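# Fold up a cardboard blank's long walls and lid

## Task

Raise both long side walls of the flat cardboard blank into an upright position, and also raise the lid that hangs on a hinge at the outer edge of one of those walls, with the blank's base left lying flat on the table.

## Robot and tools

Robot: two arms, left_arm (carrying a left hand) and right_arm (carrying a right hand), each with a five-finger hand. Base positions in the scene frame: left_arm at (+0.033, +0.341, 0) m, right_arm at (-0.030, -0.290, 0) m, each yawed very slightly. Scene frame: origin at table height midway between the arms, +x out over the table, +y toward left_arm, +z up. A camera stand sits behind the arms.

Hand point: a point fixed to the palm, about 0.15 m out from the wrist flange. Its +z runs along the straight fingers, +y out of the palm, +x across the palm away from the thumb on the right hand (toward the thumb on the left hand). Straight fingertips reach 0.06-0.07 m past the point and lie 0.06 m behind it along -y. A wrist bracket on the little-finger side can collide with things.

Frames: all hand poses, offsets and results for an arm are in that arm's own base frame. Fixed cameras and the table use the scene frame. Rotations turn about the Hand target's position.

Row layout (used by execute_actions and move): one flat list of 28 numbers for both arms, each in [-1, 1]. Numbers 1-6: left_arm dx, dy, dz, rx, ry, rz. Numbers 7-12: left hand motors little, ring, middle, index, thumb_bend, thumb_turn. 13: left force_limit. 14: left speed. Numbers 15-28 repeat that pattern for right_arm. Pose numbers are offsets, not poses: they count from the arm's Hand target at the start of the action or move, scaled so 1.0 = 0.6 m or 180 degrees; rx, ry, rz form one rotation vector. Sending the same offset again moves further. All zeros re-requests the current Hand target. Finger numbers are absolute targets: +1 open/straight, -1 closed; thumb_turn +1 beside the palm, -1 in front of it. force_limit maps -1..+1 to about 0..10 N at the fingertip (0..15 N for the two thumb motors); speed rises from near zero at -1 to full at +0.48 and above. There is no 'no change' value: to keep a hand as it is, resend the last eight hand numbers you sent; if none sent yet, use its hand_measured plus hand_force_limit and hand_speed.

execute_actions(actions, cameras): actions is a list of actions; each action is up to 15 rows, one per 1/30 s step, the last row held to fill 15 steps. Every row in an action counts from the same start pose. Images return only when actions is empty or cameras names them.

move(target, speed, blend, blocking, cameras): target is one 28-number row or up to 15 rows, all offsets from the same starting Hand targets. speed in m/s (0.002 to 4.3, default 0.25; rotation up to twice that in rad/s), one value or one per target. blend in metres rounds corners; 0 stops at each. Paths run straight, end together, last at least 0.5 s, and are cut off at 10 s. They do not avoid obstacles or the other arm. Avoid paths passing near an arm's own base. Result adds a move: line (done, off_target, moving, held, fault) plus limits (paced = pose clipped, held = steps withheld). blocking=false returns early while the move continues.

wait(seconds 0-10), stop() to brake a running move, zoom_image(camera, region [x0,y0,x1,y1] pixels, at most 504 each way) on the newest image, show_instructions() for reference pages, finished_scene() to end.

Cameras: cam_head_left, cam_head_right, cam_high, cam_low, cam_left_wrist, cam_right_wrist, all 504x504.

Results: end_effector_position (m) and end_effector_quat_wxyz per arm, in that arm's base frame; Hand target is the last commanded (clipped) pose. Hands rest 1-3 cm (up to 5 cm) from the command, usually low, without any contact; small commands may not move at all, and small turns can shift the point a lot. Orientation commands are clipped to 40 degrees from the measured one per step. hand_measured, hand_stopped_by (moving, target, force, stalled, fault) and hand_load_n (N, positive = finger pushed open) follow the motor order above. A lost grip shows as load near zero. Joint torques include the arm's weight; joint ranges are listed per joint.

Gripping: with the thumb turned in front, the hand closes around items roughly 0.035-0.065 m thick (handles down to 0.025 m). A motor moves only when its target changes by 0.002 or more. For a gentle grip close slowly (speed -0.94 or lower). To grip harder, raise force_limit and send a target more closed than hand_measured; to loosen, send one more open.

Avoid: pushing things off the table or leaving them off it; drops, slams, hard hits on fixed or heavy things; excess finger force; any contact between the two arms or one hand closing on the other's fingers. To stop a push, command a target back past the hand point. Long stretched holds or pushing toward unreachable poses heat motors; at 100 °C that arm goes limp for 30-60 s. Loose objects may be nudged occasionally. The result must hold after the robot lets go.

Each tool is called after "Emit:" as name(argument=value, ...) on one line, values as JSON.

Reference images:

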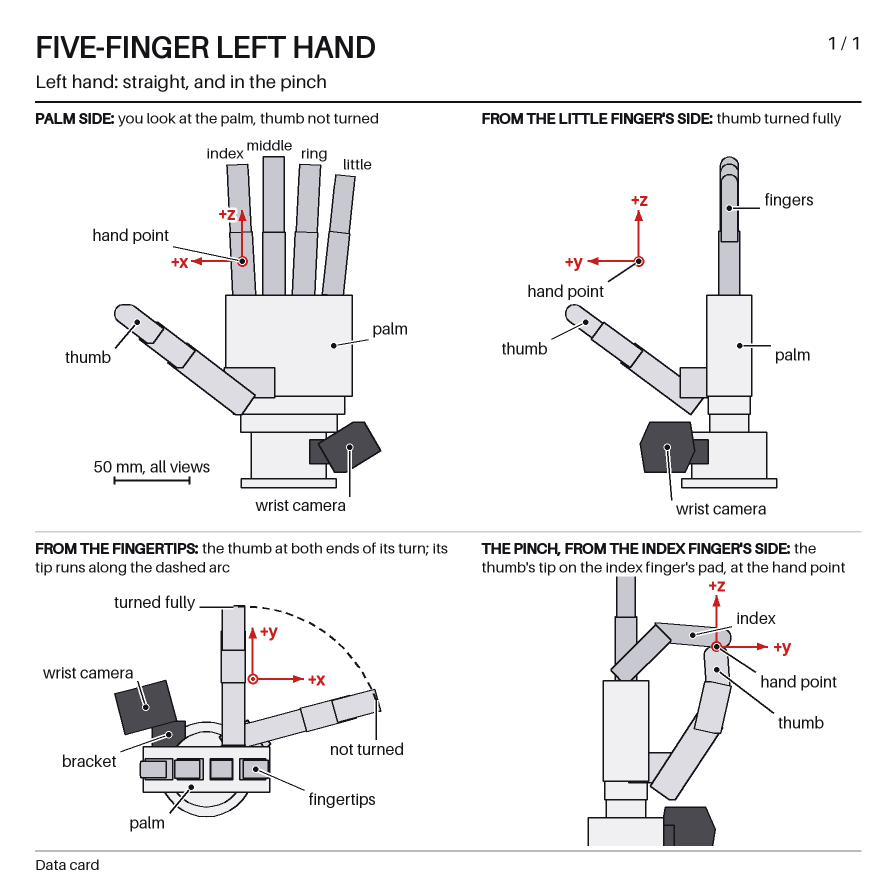

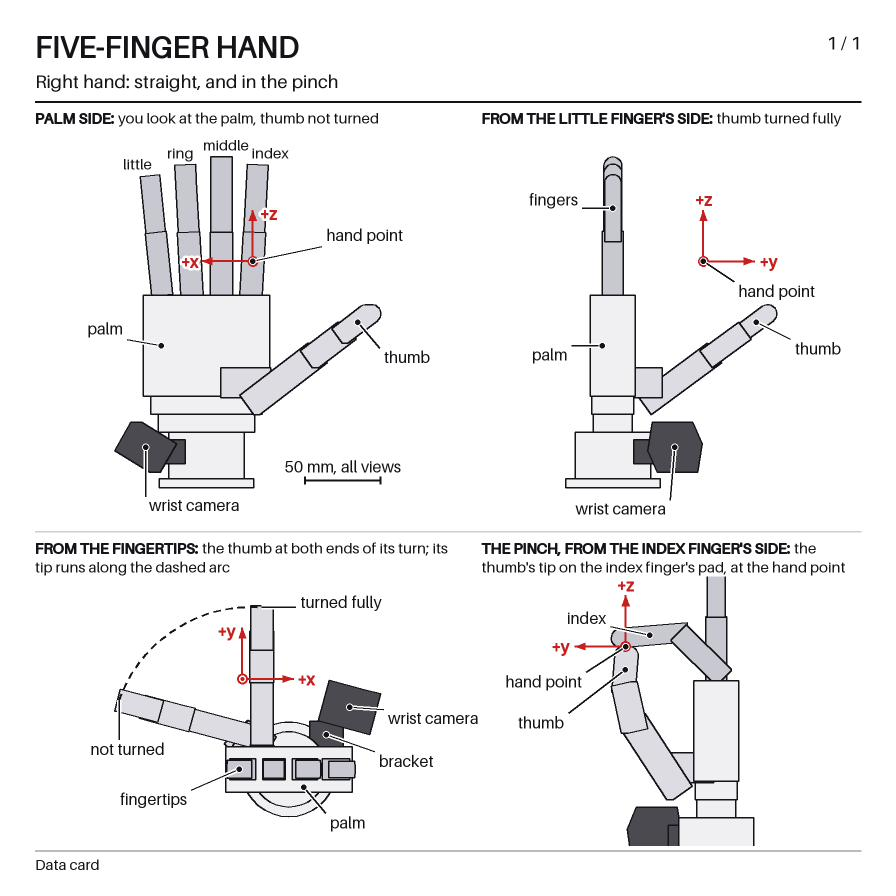

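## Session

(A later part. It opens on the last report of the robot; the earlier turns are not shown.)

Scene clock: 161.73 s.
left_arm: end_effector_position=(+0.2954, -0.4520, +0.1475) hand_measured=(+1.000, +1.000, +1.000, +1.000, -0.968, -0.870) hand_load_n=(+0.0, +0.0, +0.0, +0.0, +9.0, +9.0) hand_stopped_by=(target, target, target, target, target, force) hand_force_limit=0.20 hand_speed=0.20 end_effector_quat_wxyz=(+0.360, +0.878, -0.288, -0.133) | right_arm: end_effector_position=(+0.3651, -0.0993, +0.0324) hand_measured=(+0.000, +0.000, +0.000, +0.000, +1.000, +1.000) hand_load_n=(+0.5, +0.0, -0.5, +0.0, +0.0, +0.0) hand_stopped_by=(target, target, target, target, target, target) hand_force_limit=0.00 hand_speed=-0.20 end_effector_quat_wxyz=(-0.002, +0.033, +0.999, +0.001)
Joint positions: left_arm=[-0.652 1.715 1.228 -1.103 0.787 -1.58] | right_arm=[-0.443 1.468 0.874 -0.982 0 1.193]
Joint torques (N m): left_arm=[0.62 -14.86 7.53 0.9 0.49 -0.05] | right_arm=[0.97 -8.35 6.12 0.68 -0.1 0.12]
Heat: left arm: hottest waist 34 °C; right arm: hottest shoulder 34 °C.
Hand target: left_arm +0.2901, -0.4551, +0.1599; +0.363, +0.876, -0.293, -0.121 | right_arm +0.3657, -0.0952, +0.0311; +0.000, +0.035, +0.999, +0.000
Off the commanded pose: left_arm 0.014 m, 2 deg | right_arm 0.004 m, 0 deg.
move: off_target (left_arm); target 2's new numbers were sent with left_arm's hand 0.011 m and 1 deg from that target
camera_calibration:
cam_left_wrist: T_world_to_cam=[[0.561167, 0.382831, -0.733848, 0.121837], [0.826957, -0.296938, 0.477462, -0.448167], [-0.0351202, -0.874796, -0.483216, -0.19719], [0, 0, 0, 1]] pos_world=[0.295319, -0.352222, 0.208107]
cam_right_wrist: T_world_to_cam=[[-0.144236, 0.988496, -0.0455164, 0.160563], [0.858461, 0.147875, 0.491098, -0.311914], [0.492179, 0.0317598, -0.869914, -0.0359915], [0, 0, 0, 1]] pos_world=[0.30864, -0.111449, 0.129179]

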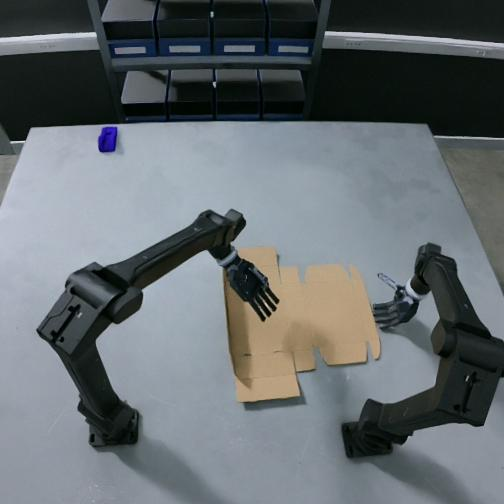

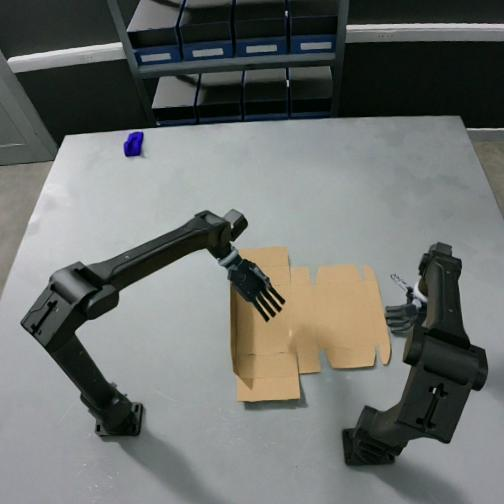

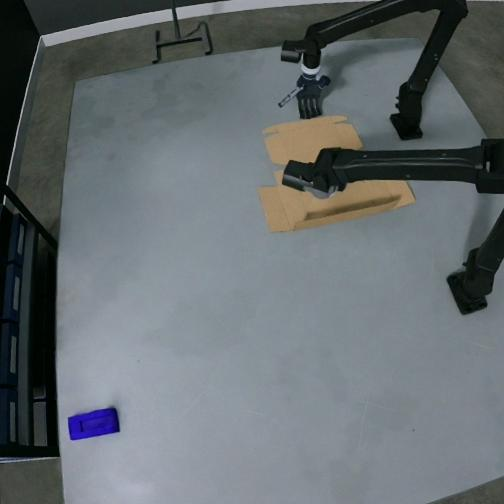

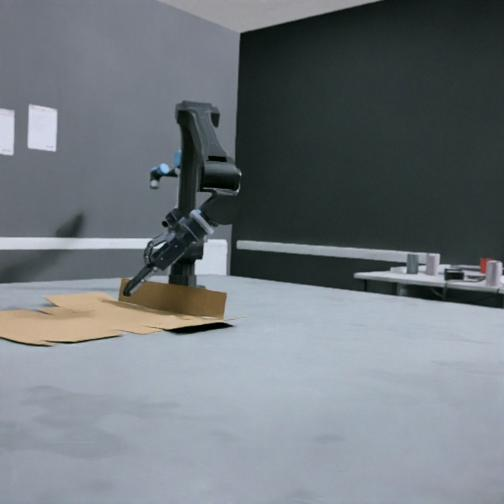

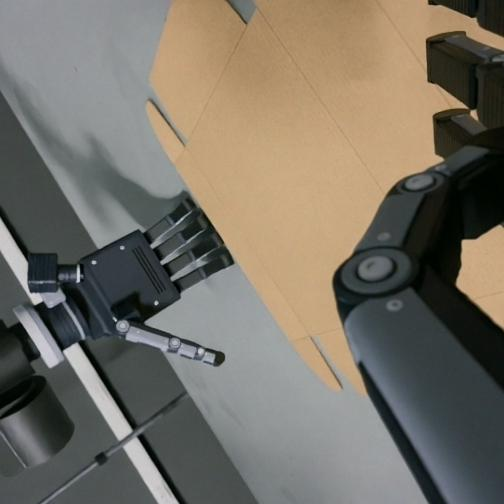

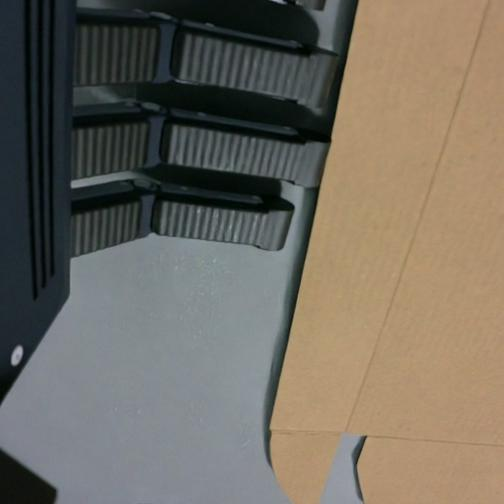

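Emit:
move(target=[[0, -0.015, -0.09, 0, 0, 0, 1, 1, 1, 1, -0.75, -0.75, 0.2, 0.2, 0.02, -0.008, 0.0, 0, 0, 0.03, 0, 0, 0, 0, 1, 1, 0, -0.2], [0, -0.015, -0.167, 0, 0, 0, 1, 1, 1, 1, -0.75, -0.75, 0.2, 0.2, 0.02, 0.015, 0.0, 0, 0, 0.03, 0, 0, 0, 0, 1, 1, 0, -0.2]], speed=[0.12, 0.06], blend=[0.0, 0.0], cameras=["all"])

Emit:
zoom_image(camera="cam_low", region=[0, 230, 250, 350])

Scene clock: 165.60 s.
left_arm: end_effector_position=(+0.2971, -0.4620, +0.1015) hand_measured=(+1.000, +1.000, +1.000, +1.000, -0.750, -0.750) hand_load_n=(+0.0, +0.0, -6.5, +0.0, -0.5, +0.5) hand_stopped_by=(target, target, target, target, target, target) hand_force_limit=0.20 hand_speed=0.20 end_effector_quat_wxyz=(+0.381, +0.869, -0.300, -0.099) | right_arm: end_effector_position=(+0.3652, -0.0966, +0.0311) hand_measured=(+0.000, +0.000, +0.000, +0.000, +1.000, +1.000) hand_load_n=(+0.0, +0.0, -6.0, +0.0, -0.5, +0.0) hand_stopped_by=(target, target, target, target, target, target) hand_force_limit=0.00 hand_speed=-0.20 end_effector_quat_wxyz=(-0.004, -0.007, +1.000, -0.004)
Joint positions: left_arm=[-0.662 1.771 1.144 -0.866 0.807 -1.601] | right_arm=[-0.431 1.479 0.885 -0.981 0.011 1.125]
Joint torques (N m): left_arm=[0.21 -8.76 6.06 1.87 -0.32 -0.03] | right_arm=[2.78 -6.95 7.91 0.53 -0.49 0.18]
Heat: left arm: hottest waist 34 °C; right arm: hottest shoulder 33 °C.
Hand target: left_arm +0.2902, -0.4642, +0.0598; +0.363, +0.876, -0.294, -0.121 | right_arm +0.3777, -0.0862, +0.0310; +0.000, -0.012, +1.000, +0.000
Off the commanded pose: left_arm 0.042 m, 3 deg | right_arm 0.016 m, 1 deg.
move: off_target (left_arm, right_arm)
camera_calibration:
cam_left_wrist: T_world_to_cam=[[0.598843, 0.335723, -0.727102, 0.0573212], [0.800825, -0.260254, 0.539395, -0.41218], [-0.00814334, -0.905294, -0.424707, -0.256128], [0, 0, 0, 1]] pos_world=[0.293672, -0.358386, 0.155227]
cam_right_wrist: T_world_to_cam=[[-0.223168, 0.973259, -0.0544259, 0.185435], [0.846126, 0.221135, 0.484944, -0.300068], [0.484012, 0.0621728, -0.87285, -0.0313168], [0, 0, 0, 1]] pos_world=[0.310436, -0.112174, 0.128274]

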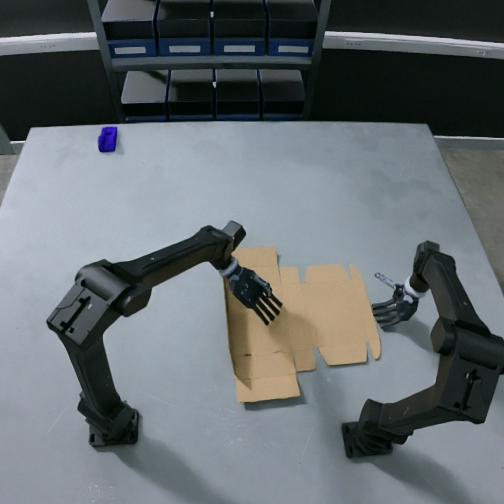

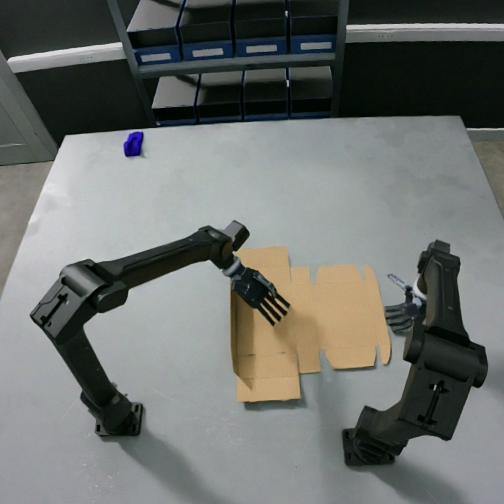

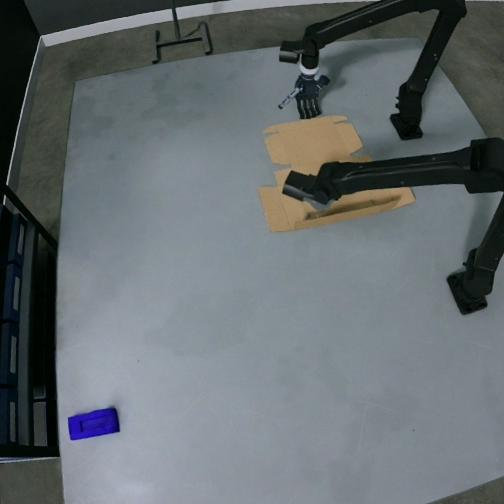

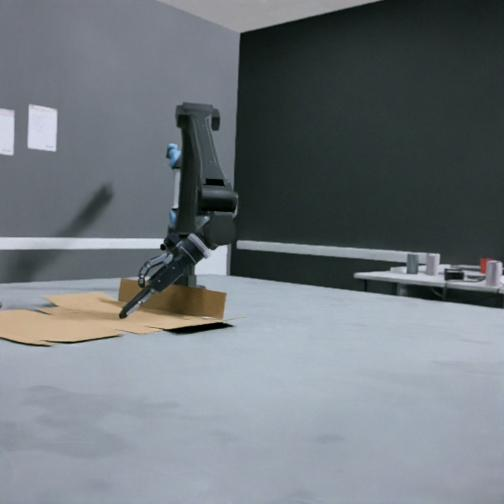

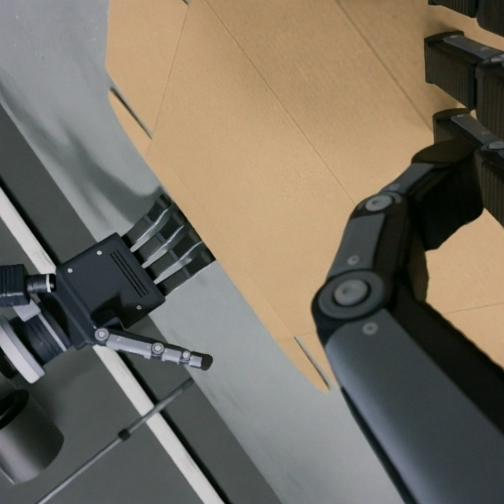

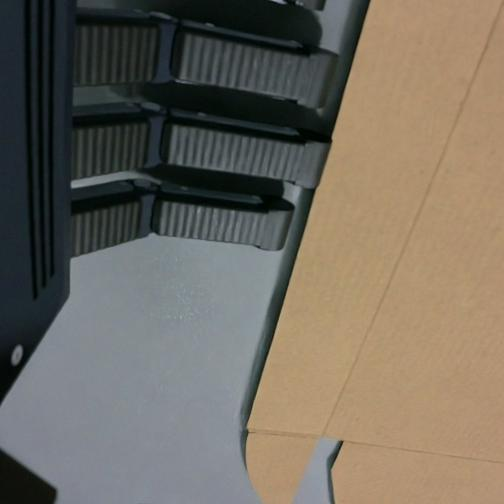

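Scaled by 2.016 from the camera's 504x504 image, which has a finer 720x720 frame.

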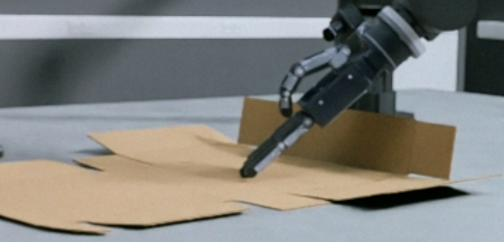

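Emit:
move(target=[[0, 0, 0.008, 0, 0, 0, 1, 1, 1, 1, -0.75, -0.75, 0.2, 0.2, 0.0, 0.01, 0.0, 0, 0, 0, -0.35, -0.35, -0.35, -0.35, 1, 1, 0, -0.4]], speed=[0.05], cameras=["cam_low", "cam_left_wrist", "cam_right_wrist"])

Emit:
zoom_image(camera="cam_left_wrist", region=[50, 150, 300, 400])

Scene clock: 166.83 s.
left_arm: end_effector_position=(+0.2971, -0.4620, +0.1015) hand_measured=(+1.000, +1.000, +1.000, +1.000, -0.750, -0.750) hand_load_n=(+0.0, +0.0, -5.0, +0.0, +0.0, +0.0) hand_stopped_by=(target, target, target, target, target, target) hand_force_limit=0.20 hand_speed=0.20 end_effector_quat_wxyz=(+0.381, +0.869, -0.300, -0.099) | right_arm: end_effector_position=(+0.3679, -0.0971, +0.0299) hand_measured=(-0.350, -0.350, -0.350, -0.350, +1.000, +1.000) hand_load_n=(+0.0, +0.0, -1.0, +0.0, -0.5, +0.0) hand_stopped_by=(target, target, target, target, target, target) hand_force_limit=0.00 hand_speed=-0.40 end_effector_quat_wxyz=(-0.004, +0.000, +1.000, -0.010)
Joint positions: left_arm=[-0.662 1.771 1.144 -0.866 0.807 -1.601] | right_arm=[-0.424 1.481 0.885 -0.974 0.022 1.147]
Joint torques (N m): left_arm=[0.21 -9.17 6.46 1.44 -0.35 -0.04] | right_arm=[3.31 -7.47 7.49 0.47 -0.82 0.08]
Heat: left arm: hottest waist 34 °C; right arm: hottest shoulder 33 °C.
Hand target: left_arm +0.2902, -0.4642, +0.0647; +0.363, +0.876, -0.294, -0.121 | right_arm +0.3777, -0.0802, +0.0310; +0.000, -0.012, +1.000, +0.000
Off the commanded pose: left_arm 0.038 m, 3 deg | right_arm 0.020 m, 2 deg.
move: off_target (left_arm, right_arm)
camera_calibration:
cam_left_wrist: T_world_to_cam=[[0.598843, 0.335723, -0.727102, 0.0573212], [0.800825, -0.260254, 0.539395, -0.41218], [-0.00814334, -0.905294, -0.424707, -0.256128], [0, 0, 0, 1]] pos_world=[0.293672, -0.358386, 0.155227]
cam_right_wrist: T_world_to_cam=[[-0.208703, 0.975763, -0.0657983, 0.181715], [0.849084, 0.214171, 0.482895, -0.303319], [0.485284, 0.0449135, -0.873203, -0.0357886], [0, 0, 0, 1]] pos_world=[0.312835, -0.110741, 0.127177]
Images, in order (width x height): cam_low 504x504, cam_left_wrist 504x504, cam_right_wrist 504x504.

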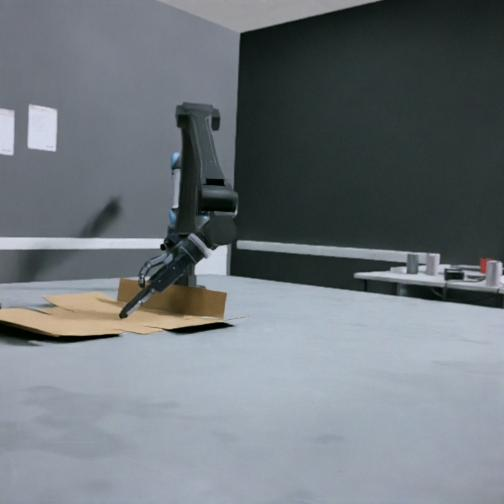

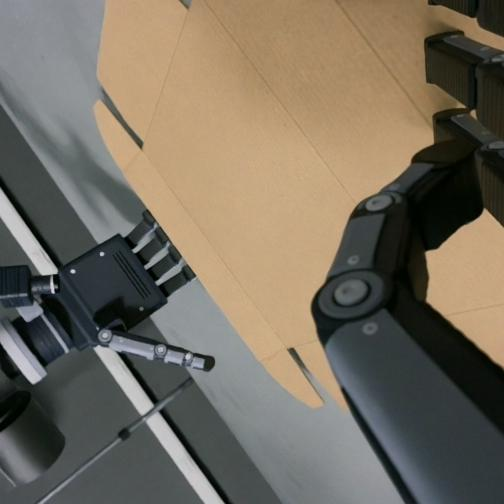

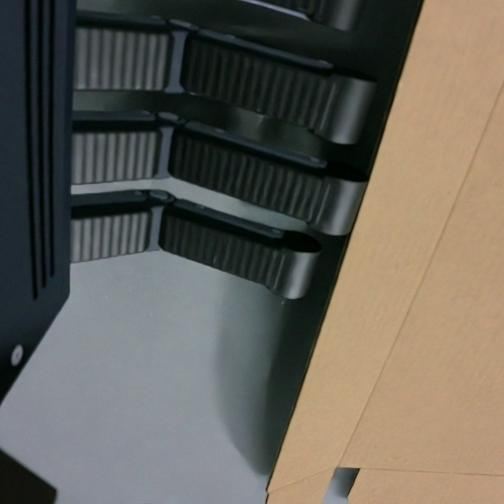

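Scaled by 2.016 from the camera's 504x504 image, which has a finer 720x720 frame.

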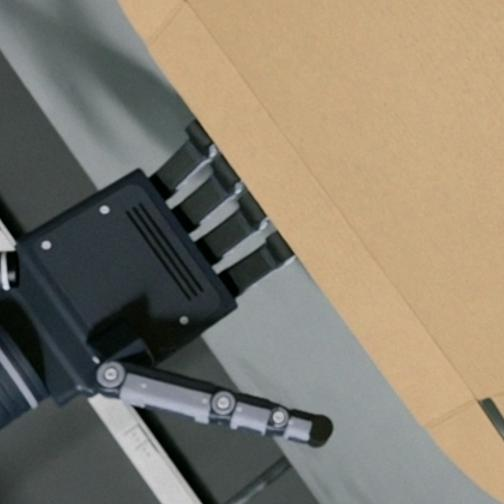

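Emit:
move(target=[[0, 0, 0, 0, 0, 0, 1, 1, 1, 1, -0.75, -0.75, 0.2, 0.2, 0.0, 0.05, 0.09, 0, 0, 0, -0.35, -0.35, -0.35, -0.35, 1, 1, 0, -0.4], [0, 0, 0, 0, 0, 0, 1, 1, 1, 1, -0.75, -0.75, 0.2, 0.2, 0.0, 0.117, 0.173, 0, 0, 0, -0.35, -0.35, -0.35, -0.35, 1, 1, 0, -0.4]], speed=[0.08, 0.08], blend=[0.01, 0], cameras=["all"])

Emit:
zoom_image(camera="cam_low", region=[0, 200, 250, 350])

Scene clock: 170.77 s.
left_arm: end_effector_position=(+0.2971, -0.4619, +0.1014) hand_measured=(+1.000, +1.000, +1.000, +1.000, -0.750, -0.750) hand_load_n=(+0.0, +0.0, -5.0, +0.0, +0.0, +0.0) hand_stopped_by=(target, target, target, target, target, target) hand_force_limit=0.20 hand_speed=0.20 end_effector_quat_wxyz=(+0.381, +0.869, -0.300, -0.099) | right_arm: end_effector_position=(+0.3695, -0.0264, +0.1319) hand_measured=(-0.350, -0.350, -0.350, -0.350, +1.000, +1.000) hand_load_n=(+0.0, +0.0, -7.5, +0.0, +0.0, +0.0) hand_stopped_by=(target, target, target, target, target, target) hand_force_limit=0.00 hand_speed=-0.40 end_effector_quat_wxyz=(+0.000, -0.005, +1.000, -0.012)
Joint positions: left_arm=[-0.662 1.771 1.144 -0.866 0.806 -1.601] | right_arm=[-0.236 1.293 0.996 -1.267 0.024 1.325]
Joint torques (N m): left_arm=[0.26 -9.11 6.48 1.42 -0.29 -0.03] | right_arm=[3.02 -5.66 9.2 -0.01 -0.89 0.14]
Heat: left arm: hottest waist 34 °C; right arm: hottest shoulder 33 °C.
Hand target: left_arm +0.2902, -0.4642, +0.0646; +0.363, +0.876, -0.294, -0.121 | right_arm +0.3778, -0.0100, +0.1350; +0.000, -0.012, +1.000, +0.000
Off the commanded pose: left_arm 0.037 m, 3 deg | right_arm 0.019 m, 2 deg.
move: off_target (left_arm, right_arm)
camera_calibration:
cam_left_wrist: T_world_to_cam=[[0.599162, 0.336186, -0.726625, 0.0572484], [0.800589, -0.260581, 0.539588, -0.412205], [-0.00794306, -0.905029, -0.425277, -0.256045], [0, 0, 0, 1]] pos_world=[0.293672, -0.358386, 0.155129]
cam_right_wrist: T_world_to_cam=[[-0.21701, 0.973528, -0.0717586, 0.12357], [0.843004, 0.223963, 0.489065, -0.367329], [0.49219, 0.0456389, -0.869291, 0.0463318], [0, 0, 0, 1]] pos_world=[0.313671, -0.0401452, 0.22879]

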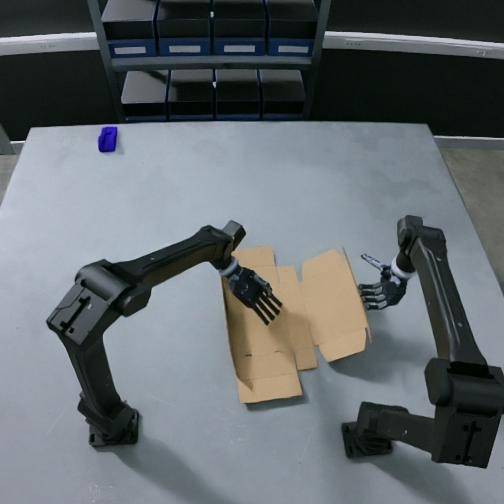

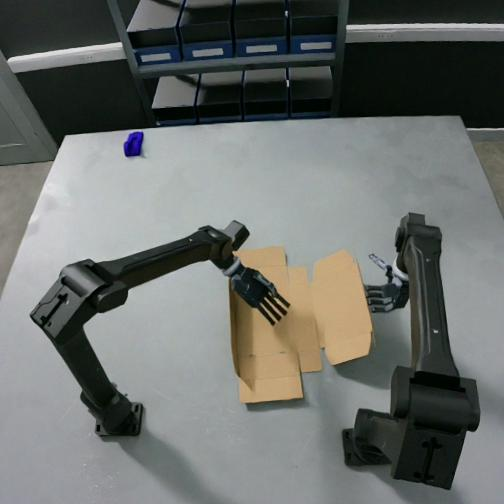

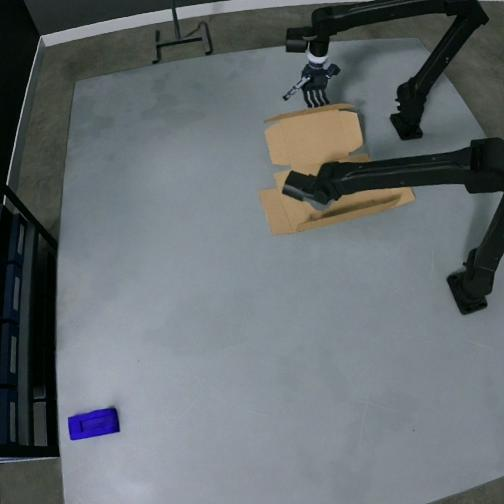

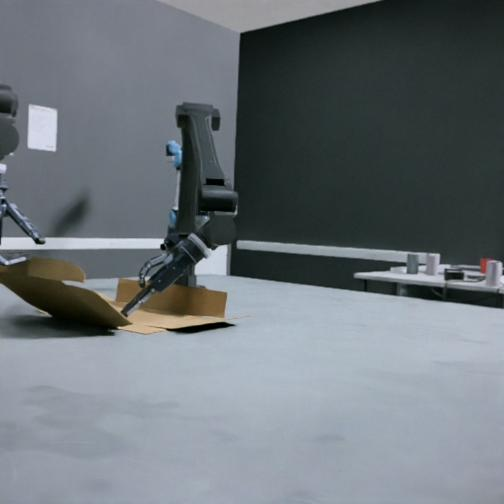

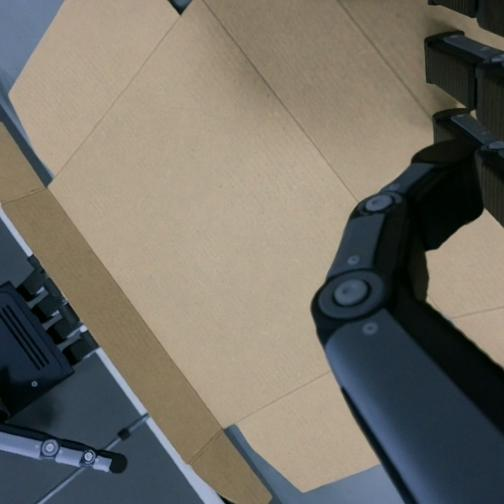

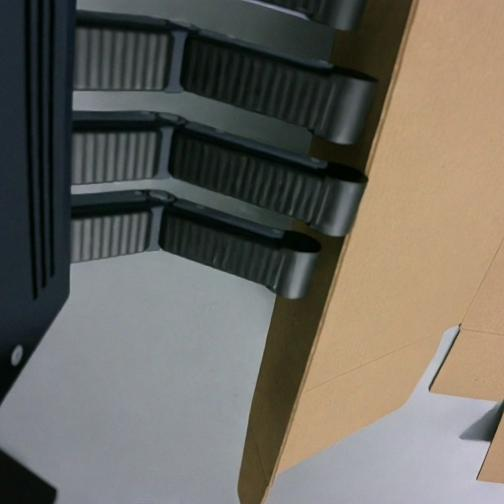

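Scaled by 2.016 from the camera's 504x504 image, which has a finer 720x720 frame.

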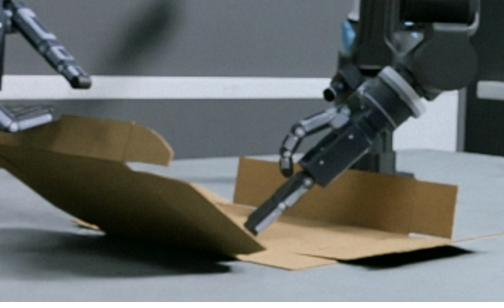

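Emit:
zoom_image(camera="cam_right_wrist", region=[180, 0, 480, 300])

Emit:
zoom_image(camera="cam_left_wrist", region=[0, 150, 250, 400])

Emit:
zoom_image(camera="cam_head_right", region=[280, 200, 480, 400])

Scaled by 1.680 from the camera's 504x504 image, which has a finer 720x720 frame.

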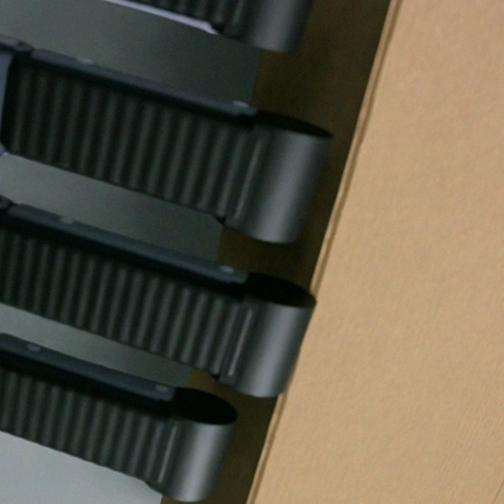

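Scaled by 2.016 from the camera's 504x504 image, which has a finer 720x720 frame.

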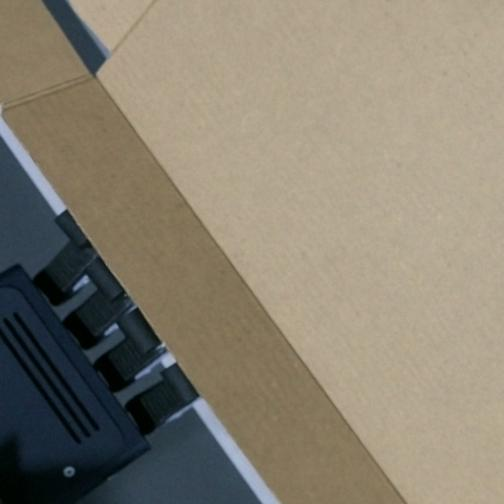

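Scaled by 2.520 from the camera's 504x504 image, which has a finer 720x720 frame.

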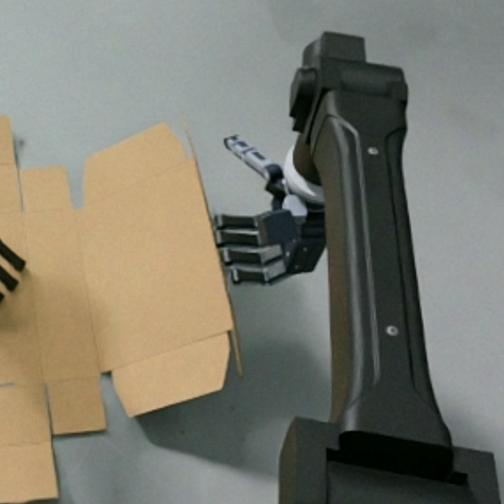

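Emit:
move(target=[[0, 0, 0, 0, 0, 0, 1, 1, 1, 1, -0.75, -0.75, 0.2, 0.2, 0.0, 0.075, 0.033, 0, 0, 0, -0.35, -0.35, -0.35, -0.35, 1, 1, 0, -0.4], [0, 0, 0, 0, 0, 0, 1, 1, 1, 1, -0.75, -0.75, 0.2, 0.2, 0.0, 0.15, 0.045, 0, 0, 0, -0.35, -0.35, -0.35, -0.35, 1, 1, 0, -0.4]], speed=[0.08, 0.08], blend=[0.01, 0], cameras=["all"])

Emit:
zoom_image(camera="cam_low", region=[0, 150, 250, 350])

Scene clock: 176.07 s.
left_arm: end_effector_position=(+0.2974, -0.4621, +0.1013) hand_measured=(+1.000, +1.000, +1.000, +1.000, -0.750, -0.750) hand_load_n=(+0.0, +0.0, -4.5, +0.0, +0.0, +0.0) hand_stopped_by=(target, target, target, target, target, target) hand_force_limit=0.20 hand_speed=0.20 end_effector_quat_wxyz=(+0.381, +0.869, -0.301, -0.098) | right_arm: end_effector_position=(+0.3686, +0.0715, +0.1717) hand_measured=(-0.350, -0.350, -0.352, -0.350, +1.000, +1.000) hand_load_n=(-2.0, -7.5, -6.0, +0.5, +0.0, +0.0) hand_stopped_by=(target, target, target, target, target, target) hand_force_limit=0.00 hand_speed=-0.40 end_effector_quat_wxyz=(+0.008, -0.023, +1.000, -0.003)
Joint positions: left_arm=[-0.662 1.771 1.144 -0.864 0.806 -1.601] | right_arm=[0.034 1.235 1.049 -1.369 0.006 1.559]
Joint torques (N m): left_arm=[0.15 -9.17 6.49 1.39 -0.26 -0.03] | right_arm=[1.85 -3.55 8.49 0.92 -0.28 0.44]
Heat: left arm: hottest waist 34 °C; right arm: hottest shoulder 33 °C.
Hand target: left_arm +0.2902, -0.4642, +0.0647; +0.363, +0.876, -0.294, -0.121 | right_arm +0.3778, +0.0801, +0.1619; +0.000, -0.012, +1.000, +0.000
Off the commanded pose: left_arm 0.037 m, 4 deg | right_arm 0.016 m, 2 deg.
move: off_target (left_arm, right_arm)
camera_calibration:
cam_left_wrist: T_world_to_cam=[[0.600549, 0.335835, -0.725641, 0.0564002], [0.799557, -0.260222, 0.541289, -0.412165], [-0.00704406, -0.905262, -0.424796, -0.256601], [0, 0, 0, 1]] pos_world=[0.293871, -0.358486, 0.155024]
cam_right_wrist: T_world_to_cam=[[-0.251835, 0.966101, -0.0568201, 0.0416913], [0.826959, 0.24532, 0.505923, -0.406467], [0.502711, 0.0804211, -0.860705, 0.0690126], [0, 0, 0, 1]] pos_world=[0.311937, 0.0538863, 0.267409]

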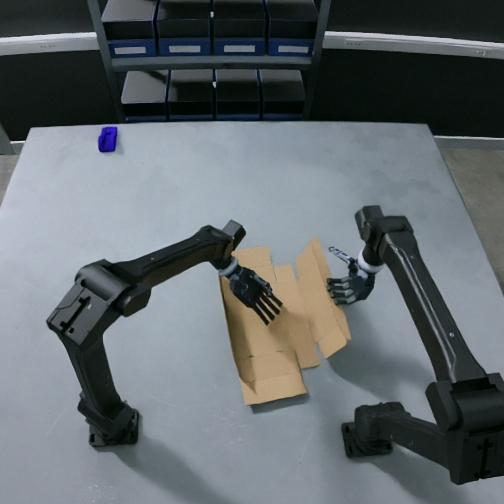

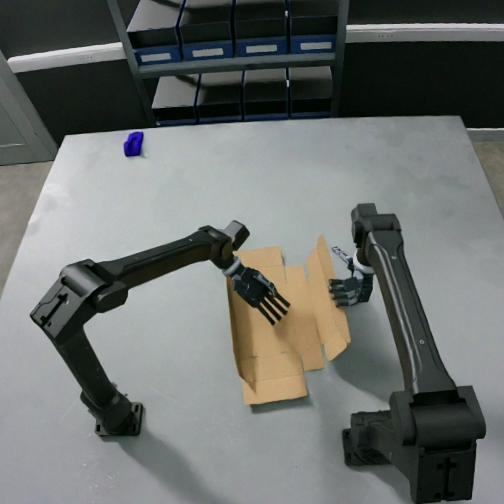

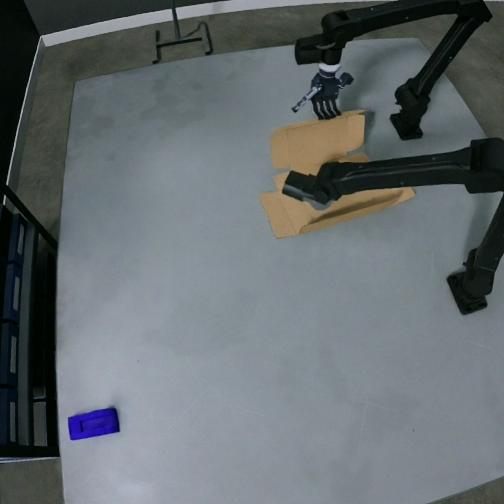

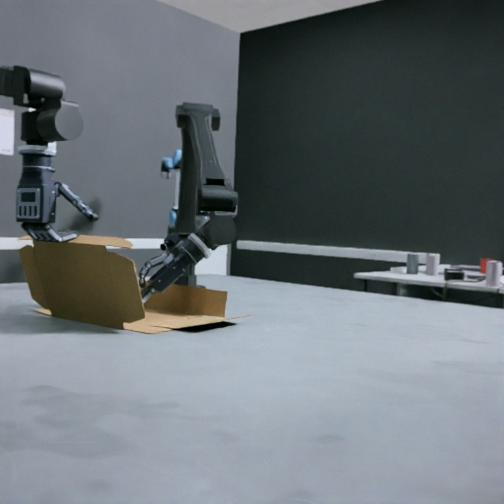

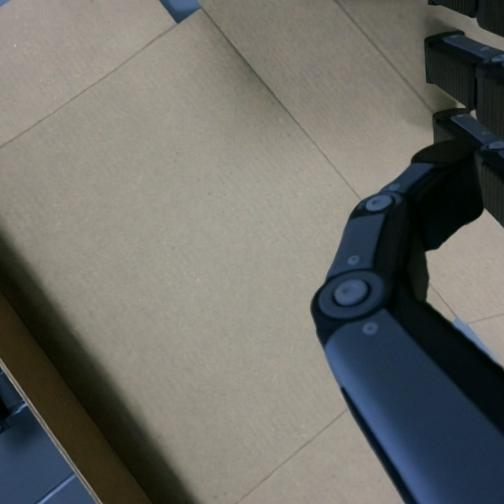

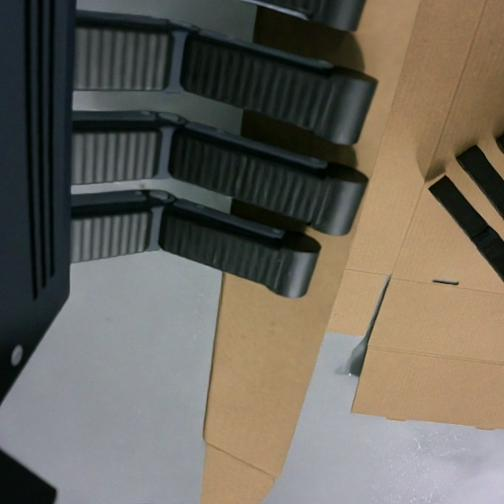

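Scaled by 2.016 from the camera's 504x504 image, which has a finer 720x720 frame.

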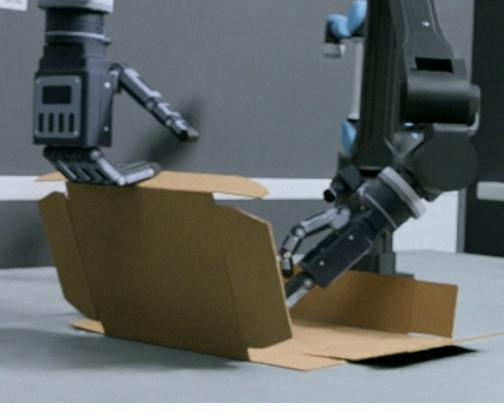

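Emit:
move(target=[[0, 0, 0, 0, 0, 0, 1, 1, 1, 1, -0.75, -0.75, 0.2, 0.2, 0.0, 0.0, 0.01, 0, 0, 0, 1, 1, 1, 1, 1, 1, 0, -0.2], [0, 0, 0, 0, 0, 0, 1, 1, 1, 1, -0.75, -0.75, 0.2, 0.2, 0.0, 0.10, 0.01, 0, 0, 0, 1, 1, 1, 1, 1, 1, 0, -0.2]], speed=[0.08, 0.08], cameras=["all"])

Emit:
zoom_image(camera="cam_low", region=[0, 150, 250, 350])

Scene clock: 188.03 s.
left_arm: end_effector_position=(+0.2979, -0.4627, +0.1017) hand_measured=(+1.000, +1.000, +1.000, +1.000, -0.750, -0.750) hand_load_n=(+0.0, +0.0, -6.5, +0.0, +0.0, +0.0) hand_stopped_by=(target, target, target, target, target, target) hand_force_limit=0.20 hand_speed=0.20 end_effector_quat_wxyz=(+0.382, +0.868, -0.301, -0.097) | right_arm: end_effector_position=(+0.3687, +0.1348, +0.1619) hand_measured=(+1.000, +1.000, +1.000, +1.000, +1.000, +1.000) hand_load_n=(+0.0, +0.0, +0.0, +0.0, +0.0, +0.0) hand_stopped_by=(target, target, target, target, target, target) hand_force_limit=0.00 hand_speed=-0.20 end_effector_quat_wxyz=(-0.007, -0.015, +1.000, -0.003)
Joint positions: left_arm=[-0.662 1.771 1.144 -0.859 0.808 -1.601] | right_arm=[0.217 1.281 1.065 -1.37 0.003 1.758]
Joint torques (N m): left_arm=[0.15 -9.23 6.48 1.16 -0.32 -0.03] | right_arm=[0.67 -6.07 9.66 0.43 -0.16 0.06]
Heat: left arm: hottest waist 34 °C; right arm: hottest shoulder 33 °C.
Hand target: left_arm +0.2902, -0.4642, +0.0646; +0.363, +0.876, -0.293, -0.121 | right_arm +0.3777, +0.1401, +0.1679; +0.000, -0.012, +1.000, +0.000
Off the commanded pose: left_arm 0.038 m, 4 deg | right_arm 0.012 m, 1 deg.
move: off_target (left_arm, right_arm)
camera_calibration:
cam_left_wrist: T_world_to_cam=[[0.602388, 0.332616, -0.7256, 0.0546343], [0.798179, -0.25801, 0.544372, -0.411774], [-0.00614519, -0.907082, -0.420909, -0.258489], [0, 0, 0, 1]] pos_world=[0.29417, -0.358884, 0.155001]
cam_right_wrist: T_world_to_cam=[[-0.237902, 0.969998, -0.0500665, -0.0267581], [0.845831, 0.232237, 0.480246, -0.418194], [0.477465, 0.0719039, -0.875704, 0.0683659], [0, 0, 0, 1]] pos_world=[0.314713, 0.11816, 0.259364]

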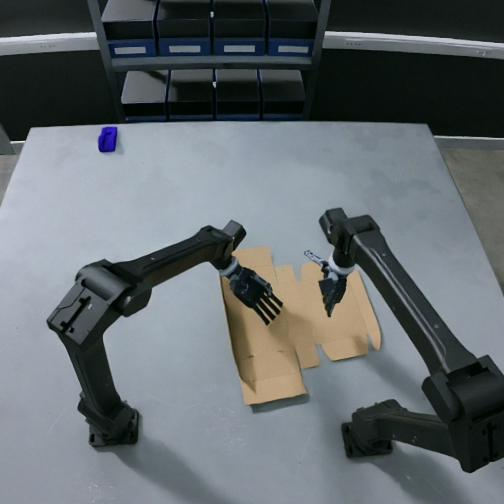

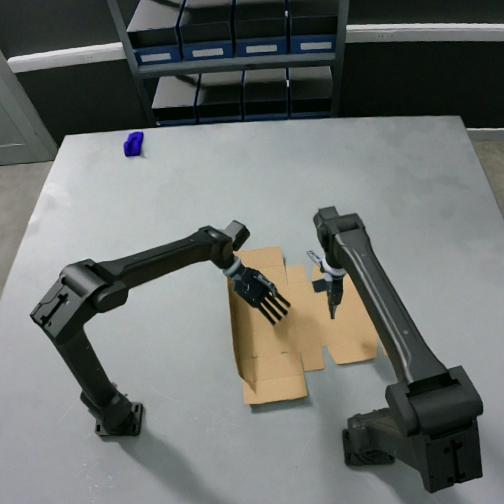

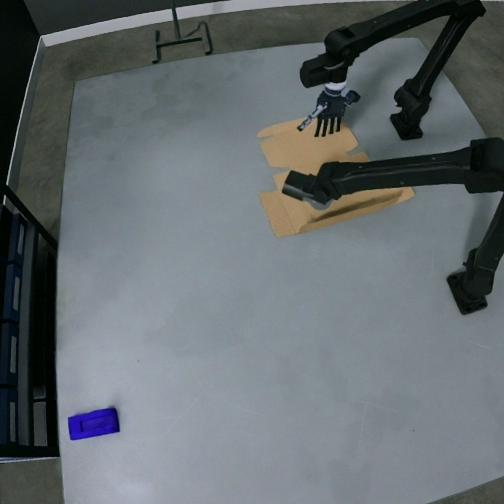

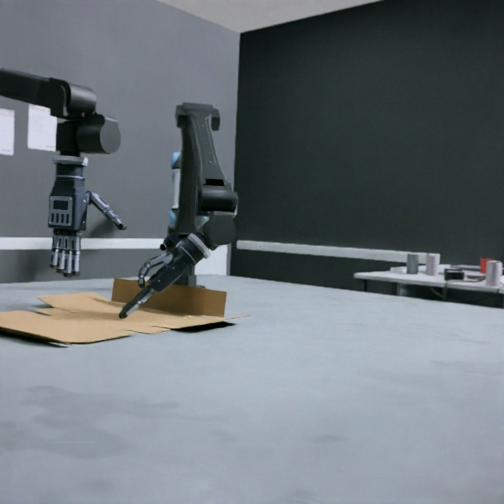

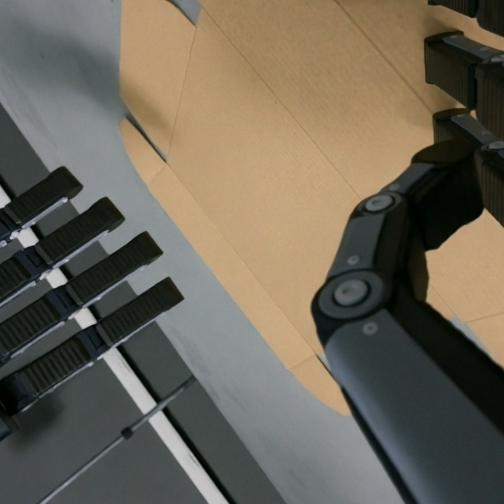

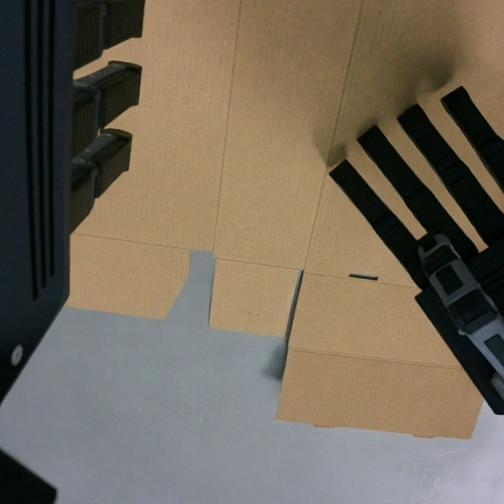

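Scaled by 2.016 from the camera's 504x504 image, which has a finer 720x720 frame.

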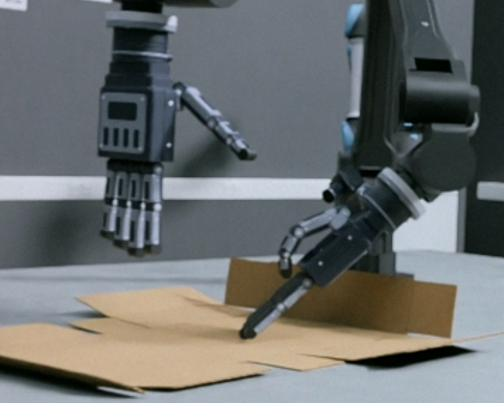

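Emit:
move(target=[[0, 0, 0.092, 0, 0, 0, 1, 1, 1, 1, -0.75, -0.75, 0.2, 0.2, 0.0, -0.20, 0.0, 0, 0, 0, 1, 1, 1, 1, 1, 1, 0, -0.2], [0, 0.033, 0.092, 0, 0, 0, 1, 1, 1, 1, -0.75, -0.75, 0.2, 0.2, 0.0, -0.4585, 0.0, 0, 0, 0, 0, 0, 0, 0, 1, 1, 0, -0.2]], speed=[0.25, 0.25], blend=[0.02, 0], cameras=["all"])

Emit:
zoom_image(camera="cam_head_left", region=[200, 225, 400, 425])

Scene clock: 193.37 s.
left_arm: end_effector_position=(+0.2817, -0.4483, +0.1029) hand_measured=(+1.000, +1.000, +1.000, +1.000, -0.750, -0.750) hand_load_n=(+0.0, +0.0, -0.5, -0.5, +0.0, +0.0) hand_stopped_by=(target, target, target, target, target, target) hand_force_limit=0.20 hand_speed=0.20 end_effector_quat_wxyz=(+0.358, +0.877, -0.289, -0.139) | right_arm: end_effector_position=(+0.3620, -0.1268, +0.1544) hand_measured=(+0.000, +0.000, +0.000, +0.000, +1.000, +1.000) hand_load_n=(+0.0, +0.0, +0.0, +0.0, +0.0, +0.0) hand_stopped_by=(target, target, target, target, target, target) hand_force_limit=0.00 hand_speed=-0.20 end_effector_quat_wxyz=(-0.018, -0.006, +1.000, +0.008)
Joint positions: left_arm=[-0.662 1.753 1.144 -0.988 0.788 -1.585] | right_arm=[-0.511 1.392 1.147 -1.366 0.004 1.047]
Joint torques (N m): left_arm=[2.73 -14.68 8.35 -0.14 0.41 0.23] | right_arm=[0.03 -7.53 11.11 0.4 -0.21 -0.21]
Heat: left arm: hottest waist 34 °C; right arm: hottest elbow 34 °C.
Hand target: left_arm +0.2901, -0.4444, +0.1199; +0.363, +0.876, -0.294, -0.121 | right_arm +0.3777, -0.1350, +0.1678; +0.000, -0.012, +1.000, +0.000
Off the commanded pose: left_arm 0.019 m, 2 deg | right_arm 0.022 m, 2 deg.
move: off_target (left_arm, right_arm); target 2's new numbers were sent with right_arm's hand 0.022 m and 2 deg from that target
camera_calibration:
cam_left_wrist: T_world_to_cam=[[0.557929, 0.382052, -0.736717, 0.096172], [0.828634, -0.305259, 0.469236, -0.417874], [-0.0456167, -0.872269, -0.486894, -0.211531], [0, 0, 0, 1]] pos_world=[0.282958, -0.348815, 0.16394]
cam_right_wrist: T_world_to_cam=[[-0.221859, 0.974792, -0.0236534, 0.21586], [0.86027, 0.207099, 0.465882, -0.354328], [0.459036, 0.083012, -0.884531, 0.0932138], [0, 0, 0, 1]] pos_world=[0.30992, -0.144776, 0.252631]

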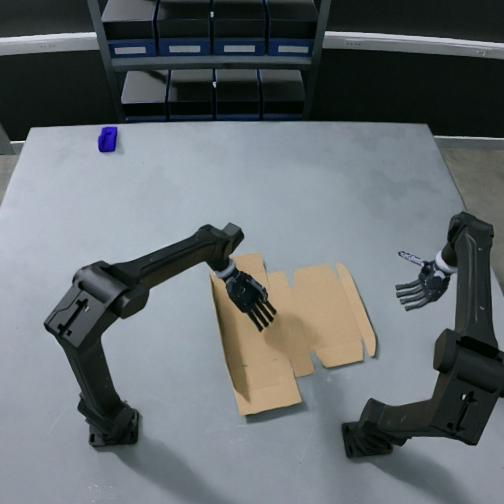

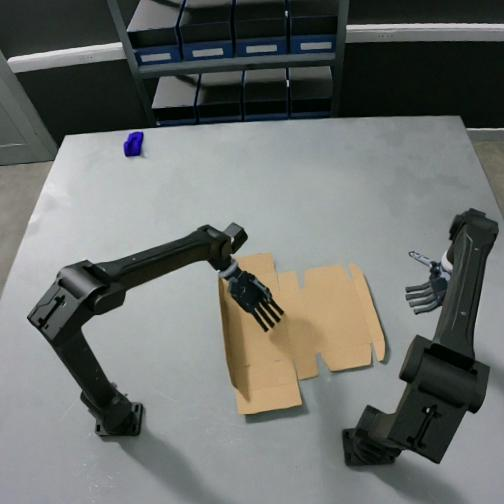

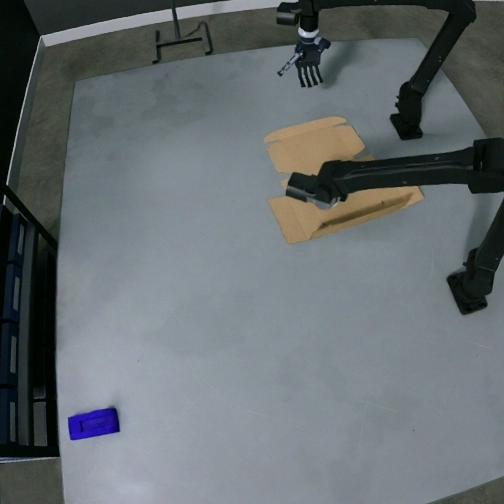

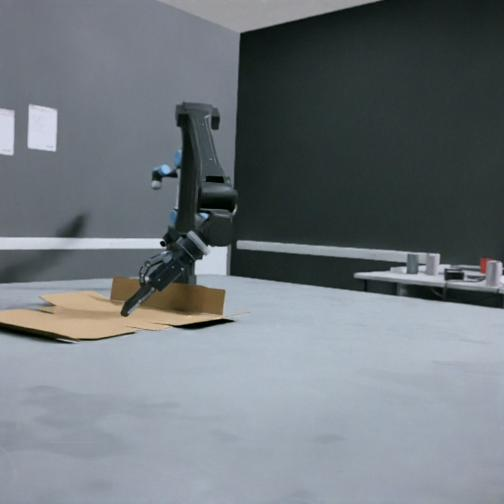

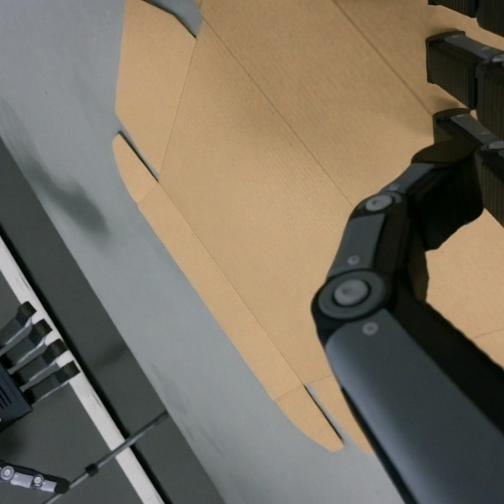

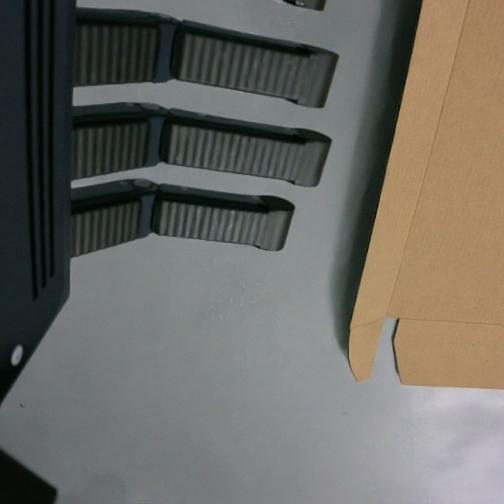

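Scaled by 2.520 from the camera's 504x504 image, which has a finer 720x720 frame.

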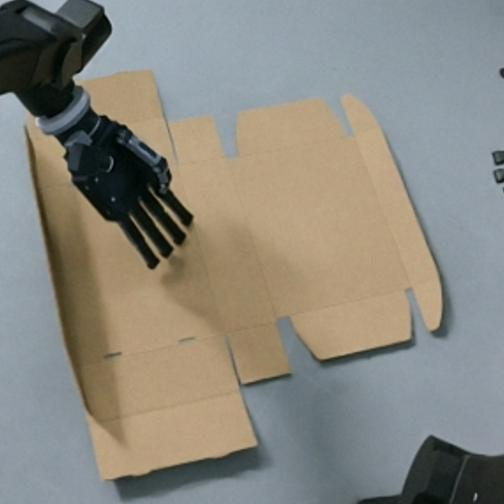

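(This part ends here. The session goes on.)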